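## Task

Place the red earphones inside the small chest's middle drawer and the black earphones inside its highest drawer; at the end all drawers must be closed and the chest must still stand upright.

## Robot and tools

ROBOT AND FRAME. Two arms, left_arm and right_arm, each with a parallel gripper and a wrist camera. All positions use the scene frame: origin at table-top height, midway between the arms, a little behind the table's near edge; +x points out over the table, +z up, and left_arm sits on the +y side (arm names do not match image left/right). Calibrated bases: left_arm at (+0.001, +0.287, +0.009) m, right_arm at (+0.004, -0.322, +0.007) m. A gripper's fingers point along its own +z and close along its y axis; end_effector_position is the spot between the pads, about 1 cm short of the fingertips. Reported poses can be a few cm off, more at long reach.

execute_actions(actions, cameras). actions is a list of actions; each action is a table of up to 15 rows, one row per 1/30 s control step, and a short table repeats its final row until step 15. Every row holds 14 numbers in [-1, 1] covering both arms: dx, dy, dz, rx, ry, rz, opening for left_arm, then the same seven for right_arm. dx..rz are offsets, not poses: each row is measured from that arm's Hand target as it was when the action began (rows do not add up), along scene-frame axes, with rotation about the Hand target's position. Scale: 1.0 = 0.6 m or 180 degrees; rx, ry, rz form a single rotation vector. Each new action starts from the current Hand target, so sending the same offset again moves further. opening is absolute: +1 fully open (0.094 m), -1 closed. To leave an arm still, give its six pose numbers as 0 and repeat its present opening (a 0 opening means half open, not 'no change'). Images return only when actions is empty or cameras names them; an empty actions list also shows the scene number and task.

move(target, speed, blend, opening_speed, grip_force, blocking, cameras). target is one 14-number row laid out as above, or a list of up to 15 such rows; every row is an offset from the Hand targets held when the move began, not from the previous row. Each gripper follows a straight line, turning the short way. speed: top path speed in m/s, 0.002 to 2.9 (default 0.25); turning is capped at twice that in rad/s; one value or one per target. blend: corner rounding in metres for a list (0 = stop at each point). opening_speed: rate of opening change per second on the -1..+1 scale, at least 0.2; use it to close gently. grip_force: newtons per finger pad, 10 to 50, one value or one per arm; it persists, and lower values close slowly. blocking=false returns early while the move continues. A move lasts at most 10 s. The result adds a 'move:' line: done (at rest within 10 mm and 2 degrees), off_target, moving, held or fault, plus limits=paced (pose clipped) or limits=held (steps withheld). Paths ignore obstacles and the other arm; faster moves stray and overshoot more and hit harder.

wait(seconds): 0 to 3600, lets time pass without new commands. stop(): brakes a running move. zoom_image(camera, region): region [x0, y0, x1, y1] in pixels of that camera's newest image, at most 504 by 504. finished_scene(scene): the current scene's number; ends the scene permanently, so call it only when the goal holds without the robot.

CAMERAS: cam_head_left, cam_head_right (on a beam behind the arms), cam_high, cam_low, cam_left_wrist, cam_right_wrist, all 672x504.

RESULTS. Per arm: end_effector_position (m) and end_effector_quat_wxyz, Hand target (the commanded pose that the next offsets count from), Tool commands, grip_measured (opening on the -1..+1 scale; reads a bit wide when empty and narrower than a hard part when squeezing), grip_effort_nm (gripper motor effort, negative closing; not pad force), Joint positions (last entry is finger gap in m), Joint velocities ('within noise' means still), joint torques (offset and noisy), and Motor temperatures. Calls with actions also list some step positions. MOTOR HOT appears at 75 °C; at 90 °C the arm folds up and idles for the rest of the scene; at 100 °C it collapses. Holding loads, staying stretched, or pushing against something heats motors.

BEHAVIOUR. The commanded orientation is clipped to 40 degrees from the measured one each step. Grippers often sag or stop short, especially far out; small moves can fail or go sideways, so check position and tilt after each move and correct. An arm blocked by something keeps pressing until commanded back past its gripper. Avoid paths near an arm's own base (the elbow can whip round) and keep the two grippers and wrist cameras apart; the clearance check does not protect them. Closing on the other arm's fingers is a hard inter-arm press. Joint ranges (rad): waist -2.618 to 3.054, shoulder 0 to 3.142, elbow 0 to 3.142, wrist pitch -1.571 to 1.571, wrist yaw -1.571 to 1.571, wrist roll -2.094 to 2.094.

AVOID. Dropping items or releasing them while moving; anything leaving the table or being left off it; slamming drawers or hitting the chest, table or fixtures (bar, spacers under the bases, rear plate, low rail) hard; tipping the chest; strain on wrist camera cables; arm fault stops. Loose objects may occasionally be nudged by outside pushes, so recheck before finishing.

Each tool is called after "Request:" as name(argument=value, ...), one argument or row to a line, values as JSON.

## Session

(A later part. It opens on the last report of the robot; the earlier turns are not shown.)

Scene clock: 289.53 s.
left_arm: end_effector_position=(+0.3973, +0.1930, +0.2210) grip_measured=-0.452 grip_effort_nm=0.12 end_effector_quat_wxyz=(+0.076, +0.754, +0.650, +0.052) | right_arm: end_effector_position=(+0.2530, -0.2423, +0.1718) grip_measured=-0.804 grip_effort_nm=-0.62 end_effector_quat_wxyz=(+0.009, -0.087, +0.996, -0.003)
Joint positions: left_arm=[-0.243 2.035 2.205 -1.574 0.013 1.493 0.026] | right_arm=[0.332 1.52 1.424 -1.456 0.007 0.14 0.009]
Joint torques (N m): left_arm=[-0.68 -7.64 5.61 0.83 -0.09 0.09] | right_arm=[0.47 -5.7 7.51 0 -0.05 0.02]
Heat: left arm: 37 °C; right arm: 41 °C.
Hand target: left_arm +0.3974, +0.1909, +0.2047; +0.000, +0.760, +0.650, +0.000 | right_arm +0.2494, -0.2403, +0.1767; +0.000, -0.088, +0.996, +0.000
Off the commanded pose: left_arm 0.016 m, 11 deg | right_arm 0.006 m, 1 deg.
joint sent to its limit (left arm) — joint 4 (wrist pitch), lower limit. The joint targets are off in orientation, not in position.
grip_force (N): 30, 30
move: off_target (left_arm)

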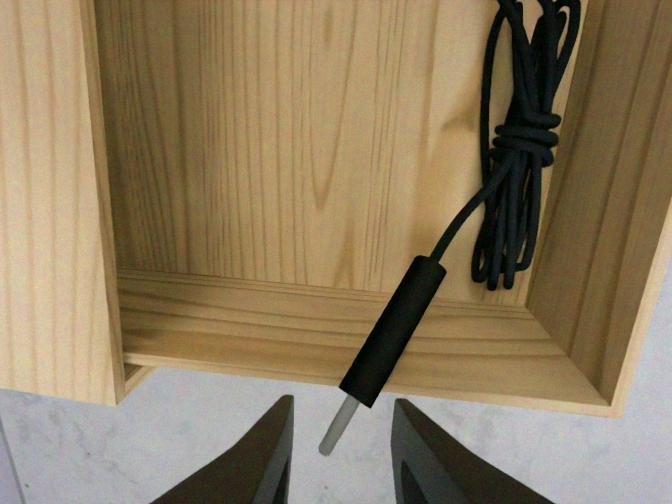

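Request:
move(
  target=[
    [0,0,0,0,0,0,-1,0,0,0,0,0,0,-1],
  ],
  cameras=["cam_left_wrist"],
)

Request:
zoom_image(
  camera="cam_left_wrist",
  region=[200, 300, 500, 504],
)

Scene clock: 301.33 s.
left_arm: end_effector_position=(+0.3973, +0.1930, +0.2210) grip_measured=-0.978 grip_effort_nm=-0.62 end_effector_quat_wxyz=(+0.076, +0.754, +0.650, +0.052) | right_arm: end_effector_position=(+0.2530, -0.2423, +0.1718) grip_measured=-0.804 grip_effort_nm=-0.62 end_effector_quat_wxyz=(+0.009, -0.087, +0.996, -0.003)
Joint positions: left_arm=[-0.243 2.035 2.205 -1.574 0.012 1.493 0.001] | right_arm=[0.332 1.52 1.424 -1.456 0.007 0.14 0.009]
Joint torques (N m): left_arm=[-0.7 -7.65 5.63 0.83 -0.08 0.09] | right_arm=[0.44 -5.71 7.54 0 -0.05 0.02]
Heat: left arm: 37 °C; right arm: 41 °C.
Hand target: left_arm +0.3974, +0.1909, +0.2047; +0.000, +0.760, +0.650, +0.000 | right_arm +0.2494, -0.2403, +0.1767; +0.000, -0.088, +0.996, +0.000
Off the commanded pose: left_arm 0.016 m, 11 deg | right_arm 0.006 m, 1 deg.
joint sent to its limit (left arm) — joint 4 (wrist pitch), lower limit. The joint targets are off in orientation, not in position.
grip_force (N): 30, 30
move: done

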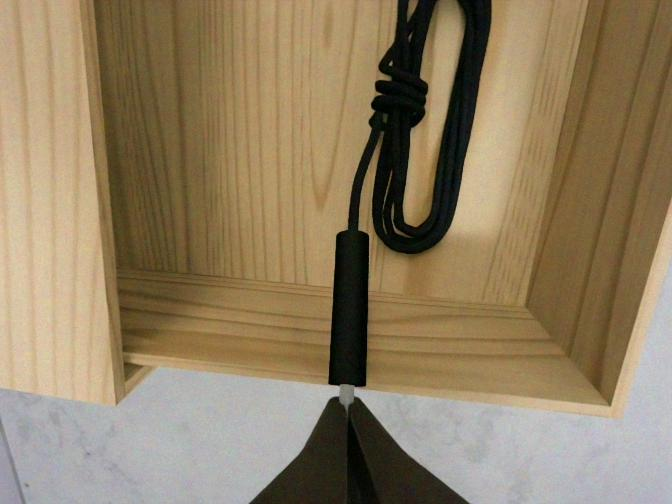

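Scaled by 1.680 from the camera's image (finer frame: 960x720).

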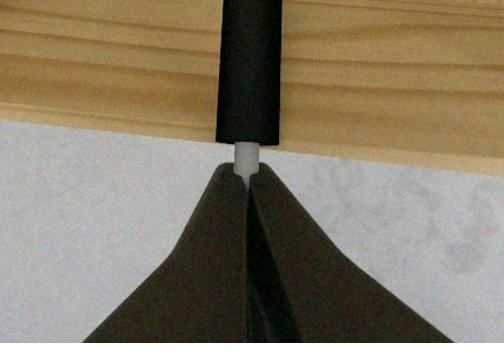

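Request:
move(
  target=[
    [0,0,0.033,0,0,0,-1,0,0,0,0,0,0,-1],
    [-0.013,-0.1,0.033,0,0,0,-1,0,0,0,0,0,0,-1],
    [-0.013,-0.1,-0.025,0,0,0,-1,0,0,0,0,0,0,-1],
    [-0.013,-0.1,-0.025,0,0,0,-0.3,0,0,0,0,0,0,-1],
    [-0.013,-0.1,0.18,0,0,0,-0.3,0,0,0,0,0,0,-1],
  ],
  speed=[0.1,0.12,0.1,0.1,0.25],
  blend=[0.01,0.01,0,0,0],
  opening_speed=1.5,
  cameras=["cam_left_wrist"],
)

Scene clock: 315.67 s.
left_arm: end_effector_position=(+0.3870, +0.1324, +0.3057) grip_measured=-0.302 grip_effort_nm=0.12 end_effector_quat_wxyz=(+0.195, +0.744, +0.631, +0.106) | right_arm: end_effector_position=(+0.2530, -0.2423, +0.1718) grip_measured=-0.804 grip_effort_nm=-0.62 end_effector_quat_wxyz=(+0.009, -0.087, +0.996, -0.003)
Joint positions: left_arm=[-0.391 1.958 2.394 -1.574 0.006 1.36 0.033] | right_arm=[0.332 1.52 1.424 -1.456 0.007 0.14 0.009]
Joint torques (N m): left_arm=[-0.05 -8.85 9.1 1.47 0 -0.01] | right_arm=[0.46 -5.71 7.51 0 -0.05 0.02]
Motor temperatures (°C): left_arm=[26 36 37 34 24 23 26] | right_arm=[24 35 42 29 25 22 24]
Heat: left arm: 37 °C; right arm: 42 °C.
Hand target: left_arm +0.3896, +0.1309, +0.3127; +0.000, +0.760, +0.650, +0.000 | right_arm +0.2494, -0.2403, +0.1767; +0.000, -0.088, +0.996, +0.000
Off the commanded pose: left_arm 0.008 m, 26 deg | right_arm 0.006 m, 1 deg.
joint sent to its limit (left arm) — joint 4 (wrist pitch), lower limit. The joint targets are off in orientation, not in position.
grip_force (N): 30, 30
move: off_target (left_arm); target 4's new opening was sent with left_arm's hand 0.012 m and 8 deg from that target

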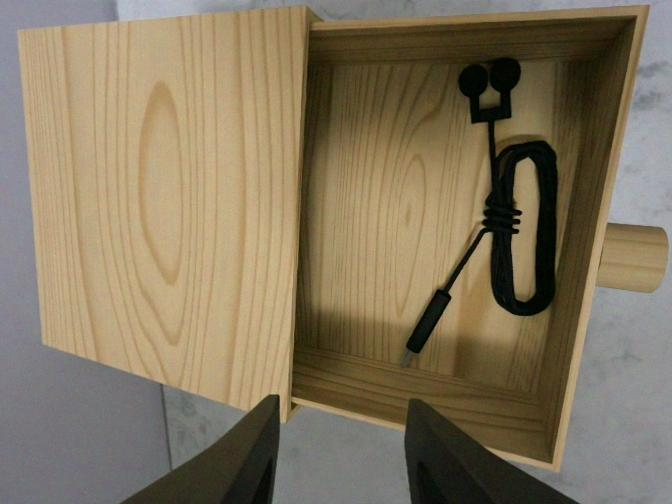

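Request:
move(
  target=[
    [-0.26,-0.023,-0.03,-0.3428,-0.2558,0.4377,0,0,0,0,0,0,0,-1],
    [-0.276,-0.02,-0.208,-0.3428,-0.2558,0.4377,0,0,0,0,0,0,0,-1],
  ],
  speed=0.35,
  blend=[0.04,0],
  cameras=["cam_left_wrist"],
)

Scene clock: 331.07 s.
left_arm: end_effector_position=(+0.2243, +0.1177, +0.1946) grip_measured=-0.002 grip_effort_nm=0.12 end_effector_quat_wxyz=(+0.571, +0.058, +0.818, -0.043) | right_arm: end_effector_position=(+0.2530, -0.2423, +0.1718) grip_measured=-0.804 grip_effort_nm=-0.63 end_effector_quat_wxyz=(+0.009, -0.087, +0.996, -0.003)
Joint positions: left_arm=[-1.161 0.862 0.519 -0.276 -0.898 -0.517 0.047] | right_arm=[0.332 1.52 1.424 -1.456 0.007 0.14 0.009]
Joint torques (N m): left_arm=[-0.59 -0.32 6.83 2.29 -0.55 -0.05] | right_arm=[0.46 -5.7 7.54 0.01 -0.05 0.03]
Heat: left arm: 37 °C; right arm: 42 °C.
Hand target: left_arm +0.2240, +0.1189, +0.1878; +0.572, +0.054, +0.818, -0.038 | right_arm +0.2494, -0.2403, +0.1767; +0.000, -0.088, +0.996, +0.000
Off the commanded pose: left_arm 0.007 m, 1 deg | right_arm 0.006 m, 1 deg.
grip_force (N): 30, 30
move: done

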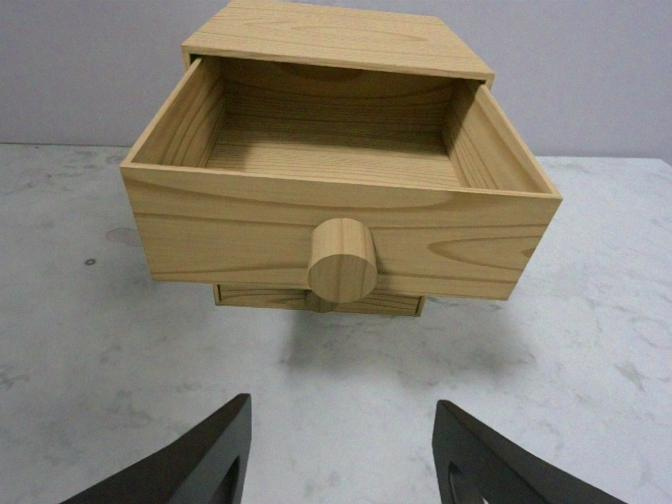

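Request:
move(
  target=[
    [0.1427,-0.0195,0,0,0,0,0,0,0,0,0,0,0,-1],
    [0.1427,-0.0195,0,0,0,0,-0.55,0,0,0,0,0,0,-1],
    [0.371,-0.0498,0,0,0,0,-0.55,0,0,0,0,0,0,-1],
  ],
  speed=[0.15,0.1,0.1],
  grip_force=[50,30],
  cameras=["cam_left_wrist"],
)

Scene clock: 346.50 s.
left_arm: end_effector_position=(+0.4274, +0.0871, +0.1749) grip_measured=-0.548 grip_effort_nm=-0.11 end_effector_quat_wxyz=(+0.552, +0.065, +0.830, -0.041) | right_arm: end_effector_position=(+0.2530, -0.2423, +0.1718) grip_measured=-0.804 grip_effort_nm=-0.62 end_effector_quat_wxyz=(+0.009, -0.087, +0.996, -0.003)
Joint positions: left_arm=[-0.59 1.619 0.901 0.269 -0.379 -0.177 0.021] | right_arm=[0.332 1.52 1.424 -1.456 0.007 0.14 0.009]
Joint torques (N m): left_arm=[1.96 -4.57 12.31 2.94 -0.29 0.28] | right_arm=[0.46 -5.71 7.54 0.01 -0.05 0.03]
Motor temperatures (°C): left_arm=[26 34 37 40 24 23 25] | right_arm=[24 35 42 29 25 22 24]
Heat: left arm: 40 °C; right arm: 42 °C.
Hand target: left_arm +0.4466, +0.0891, +0.1878; +0.572, +0.054, +0.818, -0.038 | right_arm +0.2494, -0.2403, +0.1767; +0.000, -0.088, +0.996, +0.000
Off the commanded pose: left_arm 0.023 m, 3 deg | right_arm 0.006 m, 1 deg.
grip_force (N): 50, 30
move: off_target (left_arm); target 2's new opening was sent with left_arm's hand 0.022 m and 3 deg from that target

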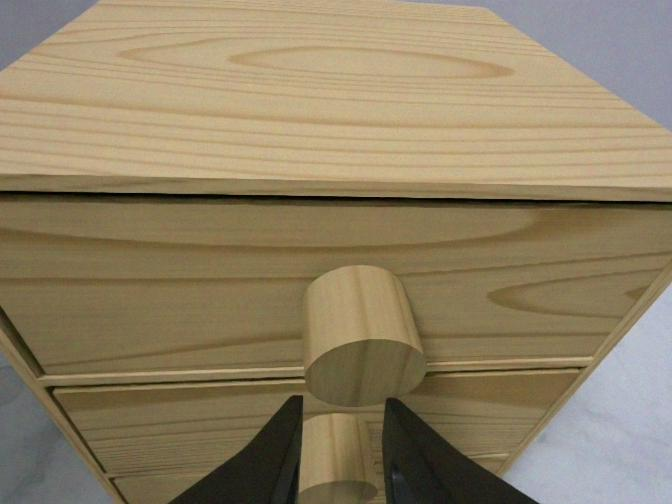

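Request:
zoom_image(
  camera="cam_left_wrist",
  region=[0, 150, 504, 504],
)

Scaled by 1.000.

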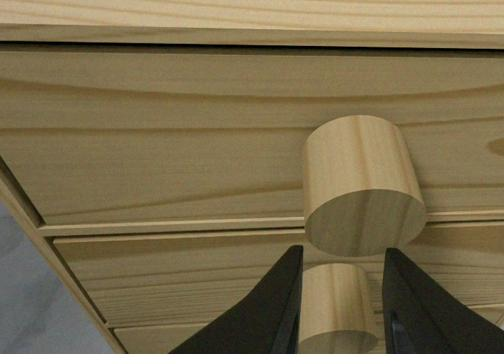

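Request:
move(
  target=[
    [-0.158,0.021,0.01,0,0,0,0,0,0,0,0,0,0,-1],
    [-0.158,0.021,-0.1267,0,0,0,0,0,0,0,0,0,0,-1],
  ],
  speed=[0.2,0.2],
  blend=[0.01,0],
  cameras=["cam_left_wrist"],
)

Scene clock: 359.27 s.
left_arm: end_effector_position=(+0.3553, +0.1002, +0.1224) grip_measured=-0.002 grip_effort_nm=0.12 end_effector_quat_wxyz=(+0.577, +0.050, +0.814, -0.046) | right_arm: end_effector_position=(+0.2530, -0.2423, +0.1718) grip_measured=-0.804 grip_effort_nm=-0.63 end_effector_quat_wxyz=(+0.009, -0.087, +0.996, -0.003)
Joint positions: left_arm=[-0.716 1.53 0.497 0.625 -0.517 -0.233 0.047] | right_arm=[0.332 1.52 1.424 -1.456 0.007 0.14 0.009]
Joint torques (N m): left_arm=[-0.65 -3.95 5.64 2.64 -0.34 0.12] | right_arm=[0.44 -5.71 7.53 0.01 -0.04 0.02]
Heat: left arm: 44 °C; right arm: 42 °C.
Hand target: left_arm +0.3518, +0.1017, +0.1119; +0.572, +0.054, +0.818, -0.038 | right_arm +0.2494, -0.2403, +0.1767; +0.000, -0.088, +0.996, +0.000
Off the commanded pose: left_arm 0.011 m, 1 deg | right_arm 0.006 m, 1 deg.
grip_force (N): 50, 30
move: off_target (left_arm)

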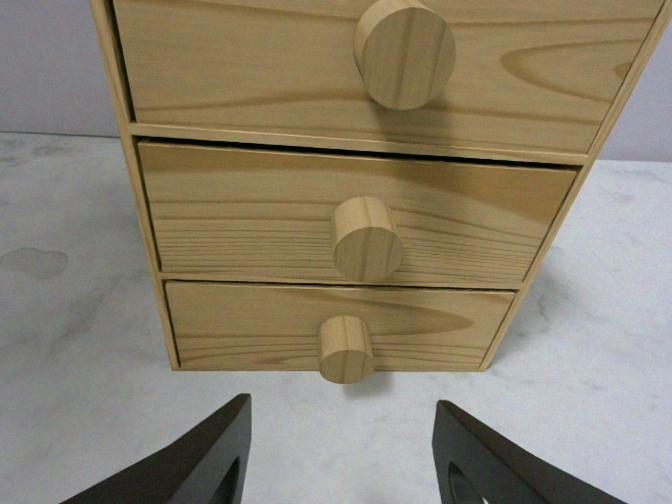

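Request:
move(
  target=[0.0,-0.0165,-0.03,0,0,0,0,0,0,0,0,0,0,-1],
  speed=0.1,
)

Scene clock: 371.23 s.
left_arm: end_effector_position=(+0.3560, +0.0888, +0.1055) grip_measured=-0.002 grip_effort_nm=0.12 end_effector_quat_wxyz=(+0.579, +0.054, +0.813, -0.044) | right_arm: end_effector_position=(+0.2530, -0.2423, +0.1718) grip_measured=-0.804 grip_effort_nm=-0.63 end_effector_quat_wxyz=(+0.009, -0.087, +0.996, -0.003)
Joint positions: left_arm=[-0.748 1.631 0.497 0.722 -0.546 -0.239 0.047] | right_arm=[0.332 1.52 1.424 -1.456 0.007 0.14 0.009]
Joint torques (N m): left_arm=[-0.49 -4.36 4.94 2.63 -0.35 0.01] | right_arm=[0.44 -5.72 7.54 0 -0.05 0.03]
Motor temperatures (°C): left_arm=[26 33 38 46 24 23 25] | right_arm=[24 35 42 29 25 22 24]
Heat: left arm: 46 °C; right arm: 42 °C.
Hand target: left_arm +0.3518, +0.0918, +0.0938; +0.572, +0.054, +0.818, -0.038 | right_arm +0.2494, -0.2403, +0.1767; +0.000, -0.088, +0.996, +0.000
Off the commanded pose: left_arm 0.013 m, 1 deg | right_arm 0.006 m, 1 deg.
grip_force (N): 50, 30
move: off_target (left_arm)

Request:
move(
  target=[0.12,-0.0165,0.015,0,0,0,0,0,0,0,0,0,0,-1],
  speed=0.15,
  cameras=["cam_left_wrist"],
)

Scene clock: 381.90 s.
left_arm: end_effector_position=(+0.4160, +0.0839, +0.1037) grip_measured=-0.002 grip_effort_nm=0.12 end_effector_quat_wxyz=(+0.572, +0.048, +0.818, -0.042) | right_arm: end_effector_position=(+0.2530, -0.2423, +0.1718) grip_measured=-0.804 grip_effort_nm=-0.63 end_effector_quat_wxyz=(+0.009, -0.087, +0.996, -0.003)
Joint positions: left_arm=[-0.634 1.801 0.704 0.688 -0.448 -0.204 0.047] | right_arm=[0.332 1.52 1.424 -1.456 0.007 0.14 0.009]
Joint torques (N m): left_arm=[0.73 -5.85 9.46 2.44 -0.14 0.3] | right_arm=[0.44 -5.7 7.57 0 -0.05 0.02]
Heat: left arm: 44 °C; right arm: 42 °C.
Hand target: left_arm +0.4239, +0.0819, +0.1029; +0.572, +0.054, +0.818, -0.038 | right_arm +0.2494, -0.2403, +0.1767; +0.000, -0.088, +0.996, +0.000
Off the commanded pose: left_arm 0.008 m, 1 deg | right_arm 0.006 m, 1 deg.
grip_force (N): 50, 30
move: done

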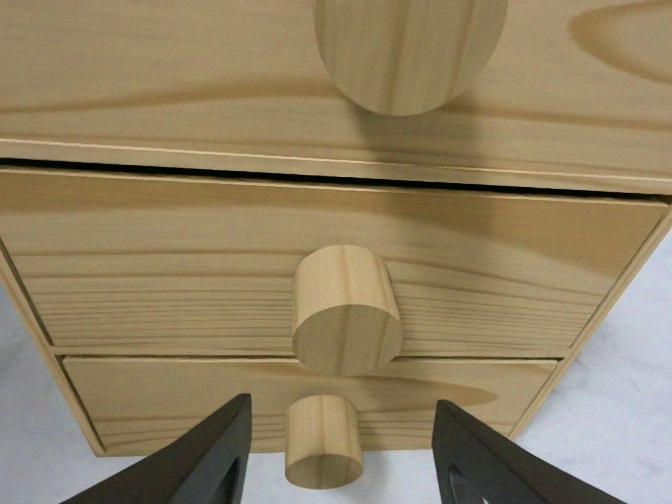

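Request:
move(
  target=[
    [0.056,-0.0075,0.005,0,0,0,0,0,0,0,0,0,0,-1],
    [0.056,-0.0075,0.005,0,0,0,-0.55,0,0,0,0,0,0,-1],
    [-0.17,0.0225,0.005,0,0,0,-0.55,0,0,0,0,0,0,-1],
  ],
  speed=[0.1,0.1,0.12],
  cameras=["cam_left_wrist","cam_head_right"],
)

Scene clock: 394.10 s.
left_arm: end_effector_position=(+0.3254, +0.0902, +0.1034) grip_measured=-0.421 grip_effort_nm=-1.04 end_effector_quat_wxyz=(+0.568, +0.060, +0.820, -0.043) | right_arm: end_effector_position=(+0.2530, -0.2423, +0.1718) grip_measured=-0.804 grip_effort_nm=-0.62 end_effector_quat_wxyz=(+0.009, -0.087, +0.996, -0.003)
Joint positions: left_arm=[-0.822 1.526 0.427 0.638 -0.6 -0.281 0.027] | right_arm=[0.332 1.52 1.424 -1.456 0.007 0.14 0.009]
Joint torques (N m): left_arm=[-0.44 -7.34 5.45 2.36 -0.49 0.06] | right_arm=[0.43 -5.71 7.54 0 -0.04 0.02]
Heat: left arm: 45 °C; right arm: 42 °C.
Hand target: left_arm +0.3218, +0.0955, +0.1058; +0.572, +0.054, +0.818, -0.038 | right_arm +0.2494, -0.2403, +0.1767; +0.000, -0.088, +0.996, +0.000
Off the commanded pose: left_arm 0.007 m, 1 deg | right_arm 0.006 m, 1 deg.
grip_force (N): 50, 30
move: done
Images, in order (width x height): cam_head_right 672x504, cam_left_wrist 672x504.

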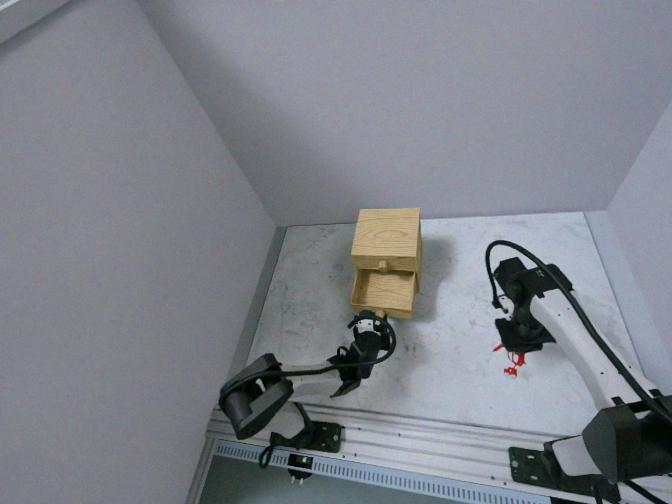

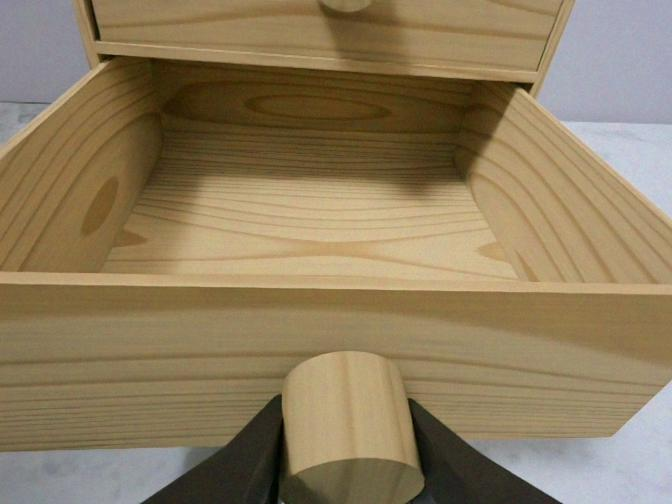

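Request:
move(
  target=[
    [0,0,0,0,0,0,-0.55,0.08,0.15,0.2,0.0027,-0.0766,0.24,-1],
    [0,0,0,0,0,0,-0.55,0.226,0.5,0.172,0.0054,-0.1532,0.4801,-1],
  ],
  speed=[0.3,0.3],
  blend=[0.06,0],
  cameras=["cam_left_wrist","cam_right_wrist","cam_head_right"],
)

Scene clock: 428.70 s.
left_arm: end_effector_position=(+0.3253, +0.0901, +0.1033) grip_measured=-0.421 grip_effort_nm=-1.04 end_effector_quat_wxyz=(+0.568, +0.060, +0.820, -0.043) | right_arm: end_effector_position=(+0.3851, +0.0531, +0.2794) grip_measured=-0.805 grip_effort_nm=-0.63 end_effector_quat_wxyz=(-0.306, +0.712, -0.632, +0.022)
Joint positions: left_arm=[-0.822 1.526 0.427 0.638 -0.6 -0.281 0.027] | right_arm=[0.797 2.337 2.843 -1.45 0.003 -0.912 0.009]
Joint torques (N m): left_arm=[-0.46 -7.42 5.44 2.34 -0.5 0.06] | right_arm=[0.49 -11.55 6.87 1.71 -0.1 -0.09]
Heat: left arm: 43 °C; right arm: 43 °C.
Hand target: left_arm +0.3218, +0.0953, +0.1058; +0.572, +0.054, +0.818, -0.038 | right_arm +0.3850, +0.0596, +0.2800; -0.216, +0.737, -0.641, +0.011
Off the commanded pose: left_arm 0.007 m, 1 deg | right_arm 0.007 m, 11 deg.
elbow stopped short (right arm): the move would have taken joint 3 (elbow) straighter than the controller allows.
grip_force (N): 50, 30
move: off_target (right_arm)
Images, in order (width x height): cam_head_right 672x504, cam_left_wrist 672x504, cam_right_wrist 672x504.

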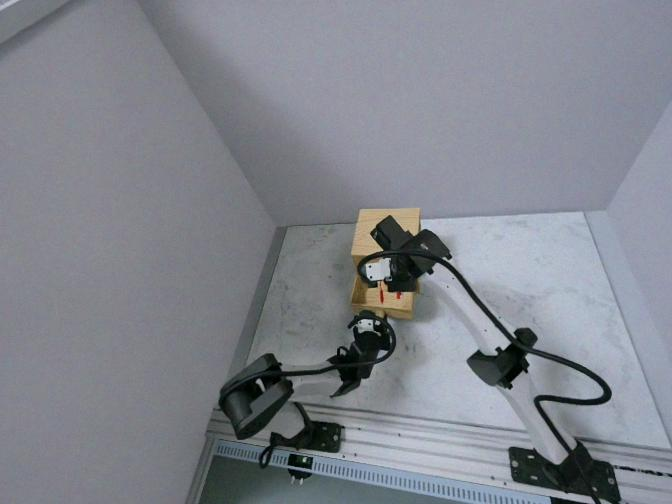

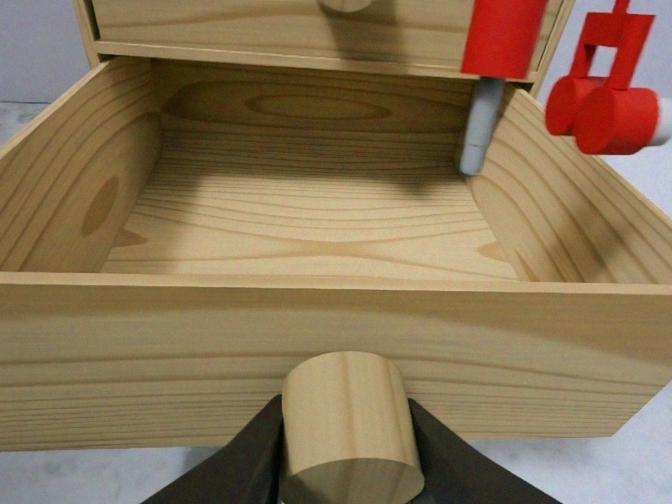

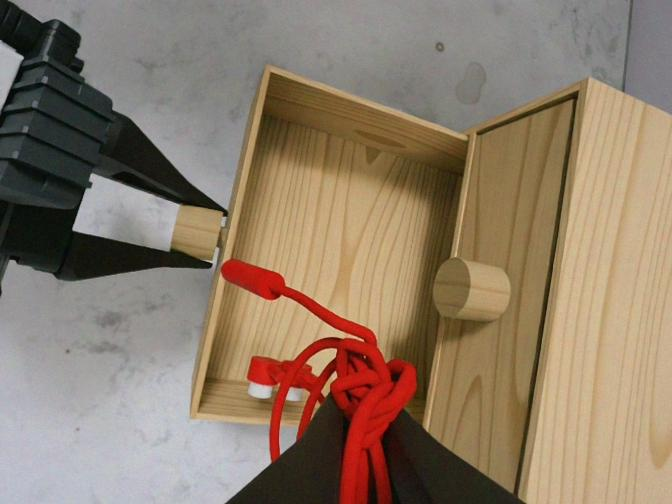

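Request:
move(
  target=[0,0,0,0,0,0,-0.55,0.075,0.08,-0.05,0,0,0,-1],
  speed=0.12,
  cameras=["cam_left_wrist","cam_right_wrist"],
)

Scene clock: 442.80 s.
left_arm: end_effector_position=(+0.3253, +0.0901, +0.1033) grip_measured=-0.421 grip_effort_nm=-1.04 end_effector_quat_wxyz=(+0.568, +0.060, +0.820, -0.043) | right_arm: end_effector_position=(+0.4302, +0.1005, +0.2497) grip_measured=-0.805 grip_effort_nm=-0.62 end_effector_quat_wxyz=(-0.363, +0.698, -0.617, +0.025)
Joint positions: left_arm=[-0.822 1.526 0.427 0.638 -0.6 -0.281 0.027] | right_arm=[0.8 2.462 2.843 -1.203 0.003 -0.912 0.009]
Joint torques (N m): left_arm=[-0.49 -7.42 5.45 2.34 -0.5 0.06] | right_arm=[0.58 -12.74 7.5 1.93 -0.07 -0.07]
Motor temperatures (°C): left_arm=[26 34 37 43 24 23 28] | right_arm=[24 43 42 31 25 22 24]
Heat: left arm: 43 °C; right arm: 43 °C.
Hand target: left_arm +0.3218, +0.0953, +0.1058; +0.572, +0.054, +0.818, -0.038 | right_arm +0.4300, +0.1078, +0.2499; -0.216, +0.737, -0.641, +0.011
Off the commanded pose: left_arm 0.007 m, 1 deg | right_arm 0.007 m, 18 deg.
elbow stopped short (right arm): the move would have taken joint 3 (elbow) straighter than the controller allows.
grip_force (N): 50, 30
move: off_target (right_arm)

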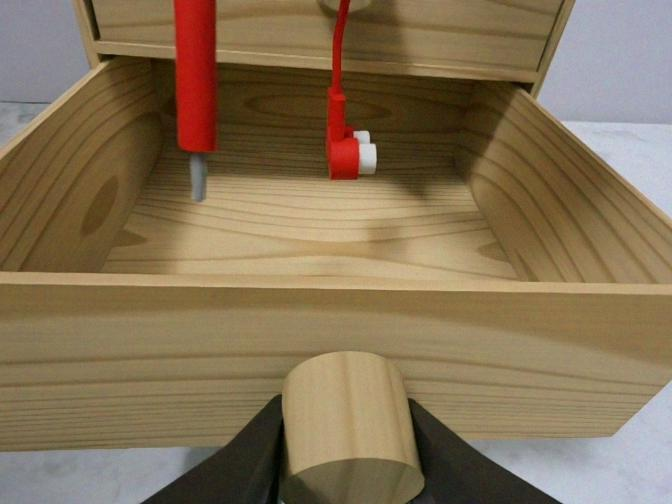

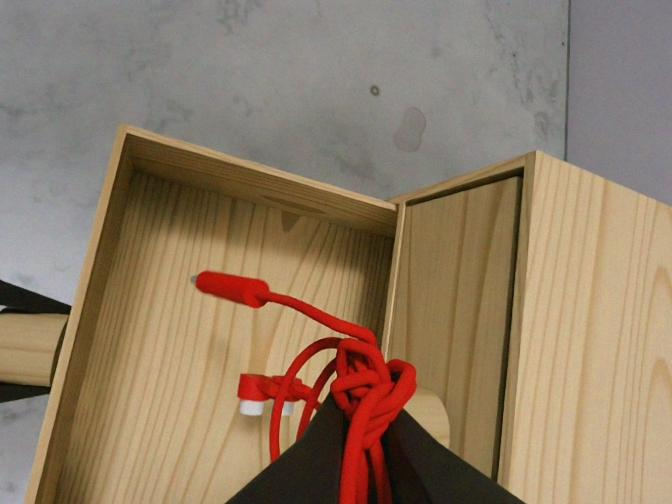

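Request:
move(
  target=[0,0,0,0,0,0,-0.55,-0.008,0,-0.12,0,0,0,-1],
  speed=0.12,
  cameras=["cam_left_wrist","cam_right_wrist"],
)

Scene clock: 456.87 s.
left_arm: end_effector_position=(+0.3252, +0.0901, +0.1032) grip_measured=-0.421 grip_effort_nm=-1.04 end_effector_quat_wxyz=(+0.568, +0.060, +0.820, -0.043) | right_arm: end_effector_position=(+0.4308, +0.1057, +0.1858) grip_measured=-0.805 grip_effort_nm=-0.63 end_effector_quat_wxyz=(-0.301, +0.716, -0.629, +0.021)
Joint positions: left_arm=[-0.822 1.526 0.427 0.637 -0.6 -0.281 0.027] | right_arm=[0.805 2.564 2.843 -1.233 0.003 -0.912 0.009]
Joint torques (N m): left_arm=[-0.46 -7.41 5.42 2.36 -0.5 0.06] | right_arm=[0.64 -13.12 7.5 1.28 -0.05 -0.02]
Motor temperatures (°C): left_arm=[26 34 36 43 24 23 28] | right_arm=[24 48 42 32 25 22 24]
Heat: left arm: 43 °C; right arm: 48 °C.
Hand target: left_arm +0.3218, +0.0953, +0.1058; +0.572, +0.054, +0.818, -0.038 | right_arm +0.4252, +0.1077, +0.1779; -0.216, +0.737, -0.641, +0.011
Off the commanded pose: left_arm 0.007 m, 1 deg | right_arm 0.010 m, 10 deg.
elbow stopped short (right arm): the move would have taken joint 3 (elbow) straighter than the controller allows.
grip_force (N): 50, 30
move: off_target (right_arm)

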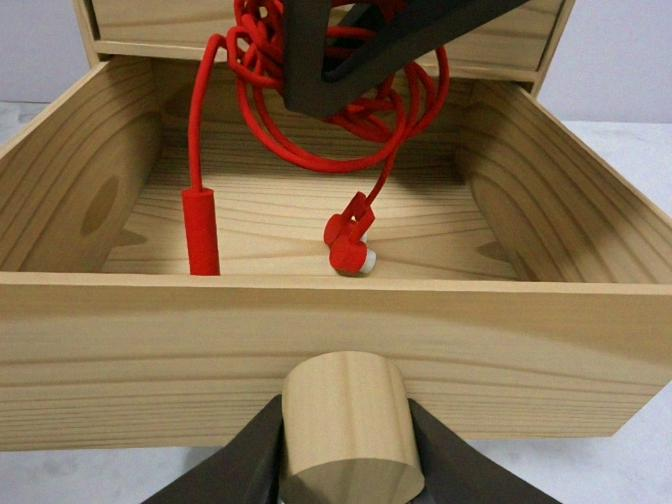

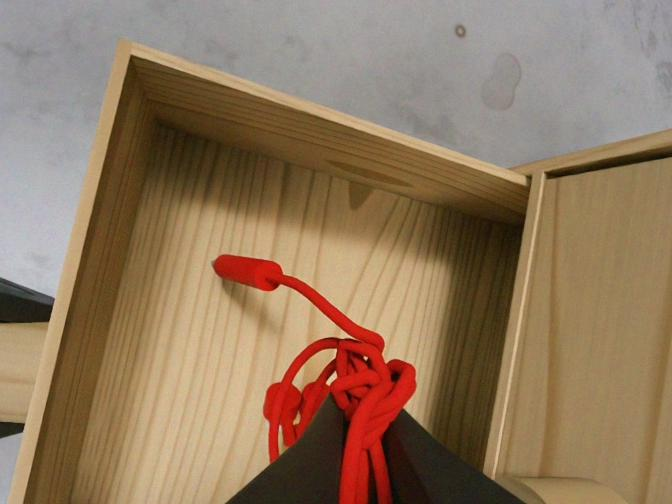

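Request:
move(
  target=[
    [0,0,0,0,0,0,-0.55,-0.008,-0.008,-0.055,0,0,0,-1],
    [0,0,0,0,0,0,-0.55,-0.008,-0.008,-0.055,0,0,0,0.0],
    [0,0,0,0,0,0,-0.55,-0.02,-0.02,0.13,0,0,0,0.0],
  ],
  speed=[0.08,0.1,0.12],
  opening_speed=1.0,
  cameras=["cam_left_wrist","cam_right_wrist"],
)

Scene clock: 467.20 s.
left_arm: end_effector_position=(+0.3252, +0.0902, +0.1030) grip_measured=-0.421 grip_effort_nm=-1.04 end_effector_quat_wxyz=(+0.567, +0.060, +0.820, -0.043) | right_arm: end_effector_position=(+0.4189, +0.0938, +0.2287) grip_measured=-0.002 grip_effort_nm=0.14 end_effector_quat_wxyz=(-0.320, +0.711, -0.625, +0.022)
Joint positions: left_arm=[-0.822 1.526 0.427 0.636 -0.6 -0.281 0.027] | right_arm=[0.805 2.477 2.843 -1.28 0.003 -0.912 0.047]
Joint torques (N m): left_arm=[-0.47 -7.45 5.44 2.36 -0.5 0.06] | right_arm=[0.66 -16.84 7.34 1.66 -0.05 -0.02]
Heat: left arm: 43 °C; right arm: 50 °C.
Hand target: left_arm +0.3218, +0.0954, +0.1058; +0.572, +0.054, +0.818, -0.038 | right_arm +0.4132, +0.0957, +0.2560; -0.216, +0.737, -0.641, +0.011
Off the commanded pose: left_arm 0.007 m, 1 deg | right_arm 0.028 m, 12 deg.
elbow stopped short (right arm): the move would have taken joint 3 (elbow) straighter than the controller allows.
grip_force (N): 50, 30
move: off_target (right_arm); target 2's new opening was sent with right_arm's hand 0.011 m and 5 deg from that target

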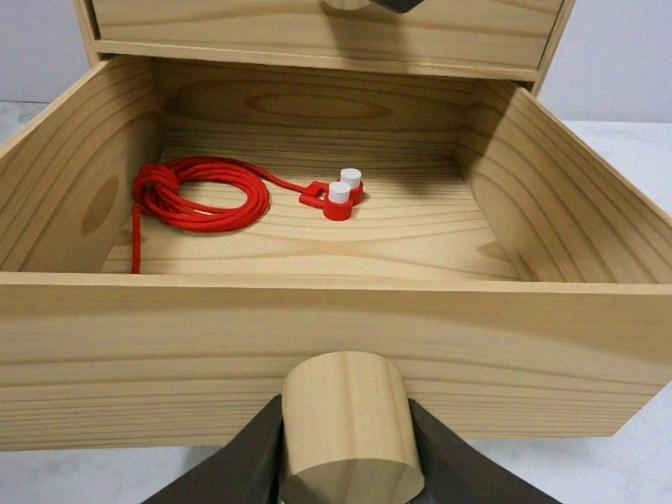

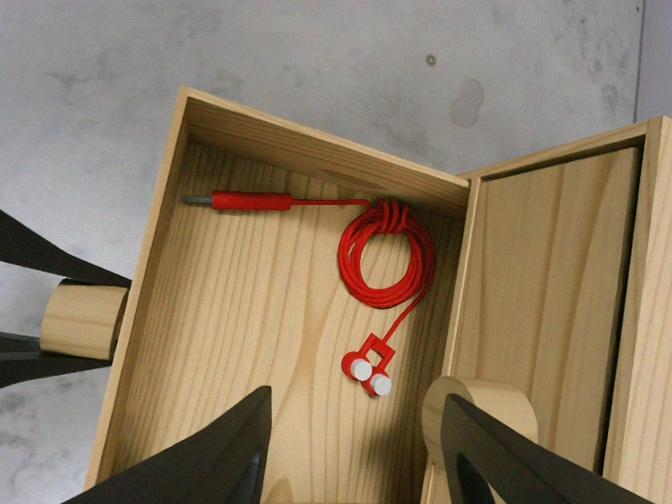

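Request:
move(
  target=[
    [0,0,0,0,0,0,-0.55,-0.1,-0.1,0.0,0,0,0,0.0],
    [0.245,-0.033,0,0,0,0,-0.55,-0.25,-0.5,-0.05,0,0,0,0.0],
  ],
  speed=[0.12,0.25],
  blend=[0.03,0],
  cameras=["cam_left_wrist"],
)

Scene clock: 488.47 s.
left_arm: end_effector_position=(+0.4554, +0.0798, +0.1068) grip_measured=-0.421 grip_effort_nm=-1.04 end_effector_quat_wxyz=(+0.570, +0.046, +0.819, -0.036) | right_arm: end_effector_position=(+0.2669, -0.2039, +0.2267) grip_measured=-0.002 grip_effort_nm=0.14 end_effector_quat_wxyz=(-0.213, +0.734, -0.644, +0.016)
Joint positions: left_arm=[-0.584 1.9 0.863 0.629 -0.412 -0.183 0.027] | right_arm=[0.324 1.31 1.385 -1.253 -0.192 -1.357 0.047]
Joint torques (N m): left_arm=[1.2 -5.61 11.3 2.52 0.05 0.34] | right_arm=[-0.43 -5.59 4.72 1.16 -0.24 -0.14]
Motor temperatures (°C): left_arm=[26 35 36 44 24 23 29] | right_arm=[24 68 42 32 25 22 24]
Heat: left arm: 44 °C; right arm: 68 °C.
Hand target: left_arm +0.4688, +0.0756, +0.1058; +0.572, +0.054, +0.818, -0.038 | right_arm +0.2633, -0.2044, +0.2261; -0.216, +0.737, -0.641, +0.011
Off the commanded pose: left_arm 0.014 m, 1 deg | right_arm 0.004 m, 1 deg.
grip_force (N): 50, 30
move: off_target (left_arm)

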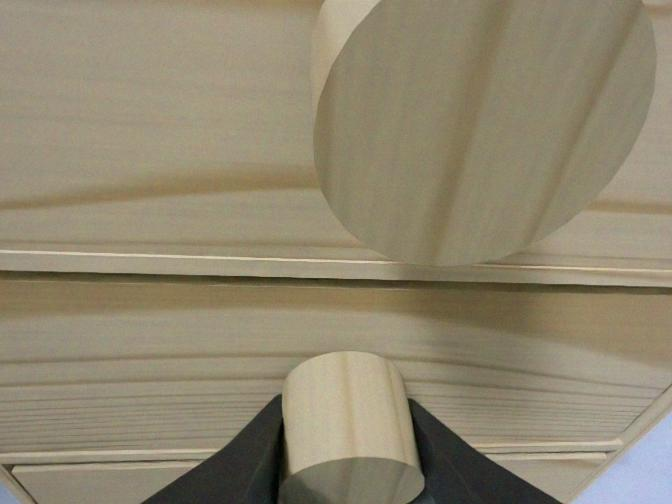

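Request:
move(
  target=[
    [-0.018,0.005,0,0,0,0,-0.55,0,0,0,0,0,0,0.0],
    [-0.018,0.005,0,0,0,0,0.1,0,0,0,0,0,0,0.0],
    [-0.27,0.035,0.03,0,0,0,0.1,0,0,0,0,0,0,0.0],
  ],
  speed=[0.1,0.1,0.2],
  cameras=["cam_left_wrist","cam_high"],
)

Scene clock: 498.83 s.
left_arm: end_effector_position=(+0.3107, +0.0927, +0.1238) grip_measured=+0.098 grip_effort_nm=0.12 end_effector_quat_wxyz=(+0.571, +0.059, +0.818, -0.039) | right_arm: end_effector_position=(+0.2670, -0.2038, +0.2268) grip_measured=-0.002 grip_effort_nm=0.14 end_effector_quat_wxyz=(-0.213, +0.735, -0.644, +0.016)
Joint positions: left_arm=[-0.865 1.391 0.43 0.49 -0.649 -0.299 0.052] | right_arm=[0.324 1.31 1.385 -1.252 -0.193 -1.357 0.047]
Joint torques (N m): left_arm=[-0.49 -6.32 5.97 2.34 -0.41 -0.01] | right_arm=[-0.44 -5.57 4.72 1.16 -0.26 -0.12]
Motor temperatures (°C): left_arm=[26 35 37 46 24 23 28] | right_arm=[24 61 41 32 25 22 24]
Heat: left arm: 46 °C; right arm: 61 °C.
Hand target: left_arm +0.3068, +0.0966, +0.1237; +0.572, +0.054, +0.818, -0.038 | right_arm +0.2633, -0.2043, +0.2261; -0.216, +0.737, -0.641, +0.011
Off the commanded pose: left_arm 0.005 m, 1 deg | right_arm 0.004 m, 1 deg.
grip_force (N): 50, 30
move: done
Images, in order (width x height): cam_high 672x504, cam_left_wrist 672x504.

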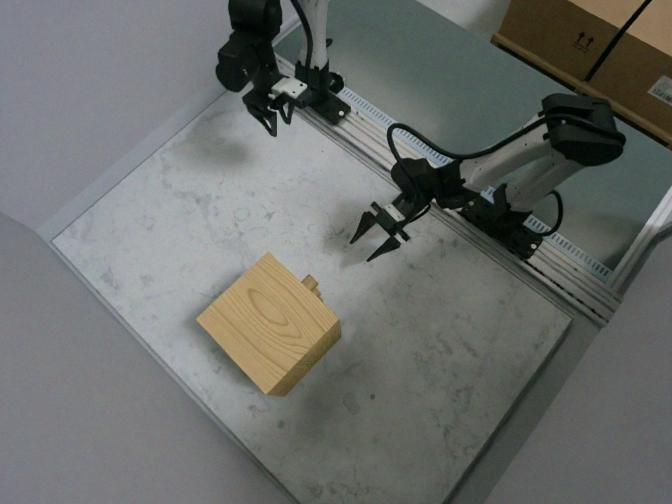

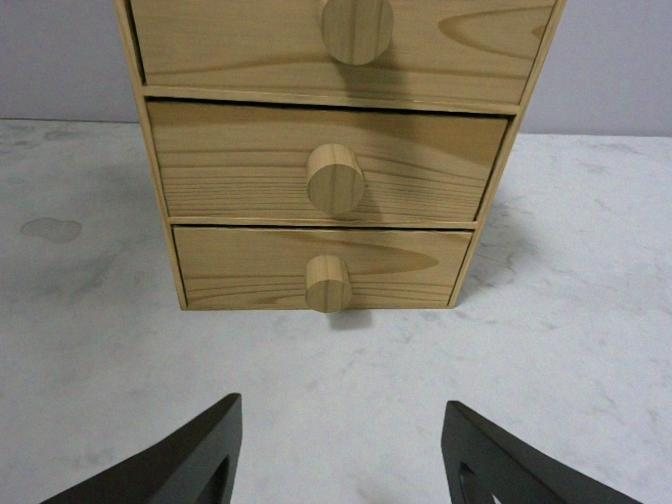

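Request:
zoom_image(
  camera="cam_left_wrist",
  region=[90, 0, 590, 330],
)

Scaled by 1.008 from the camera's image (finer frame: 960x720).

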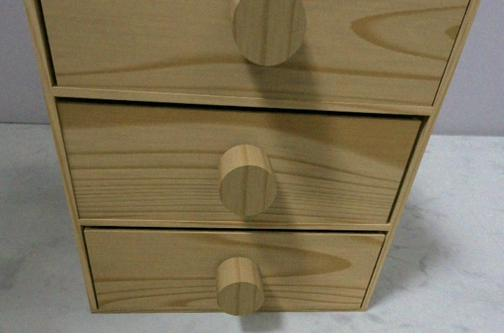

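Request:
finished_scene(
  scene=2,
)

The scene is finished: the task was done.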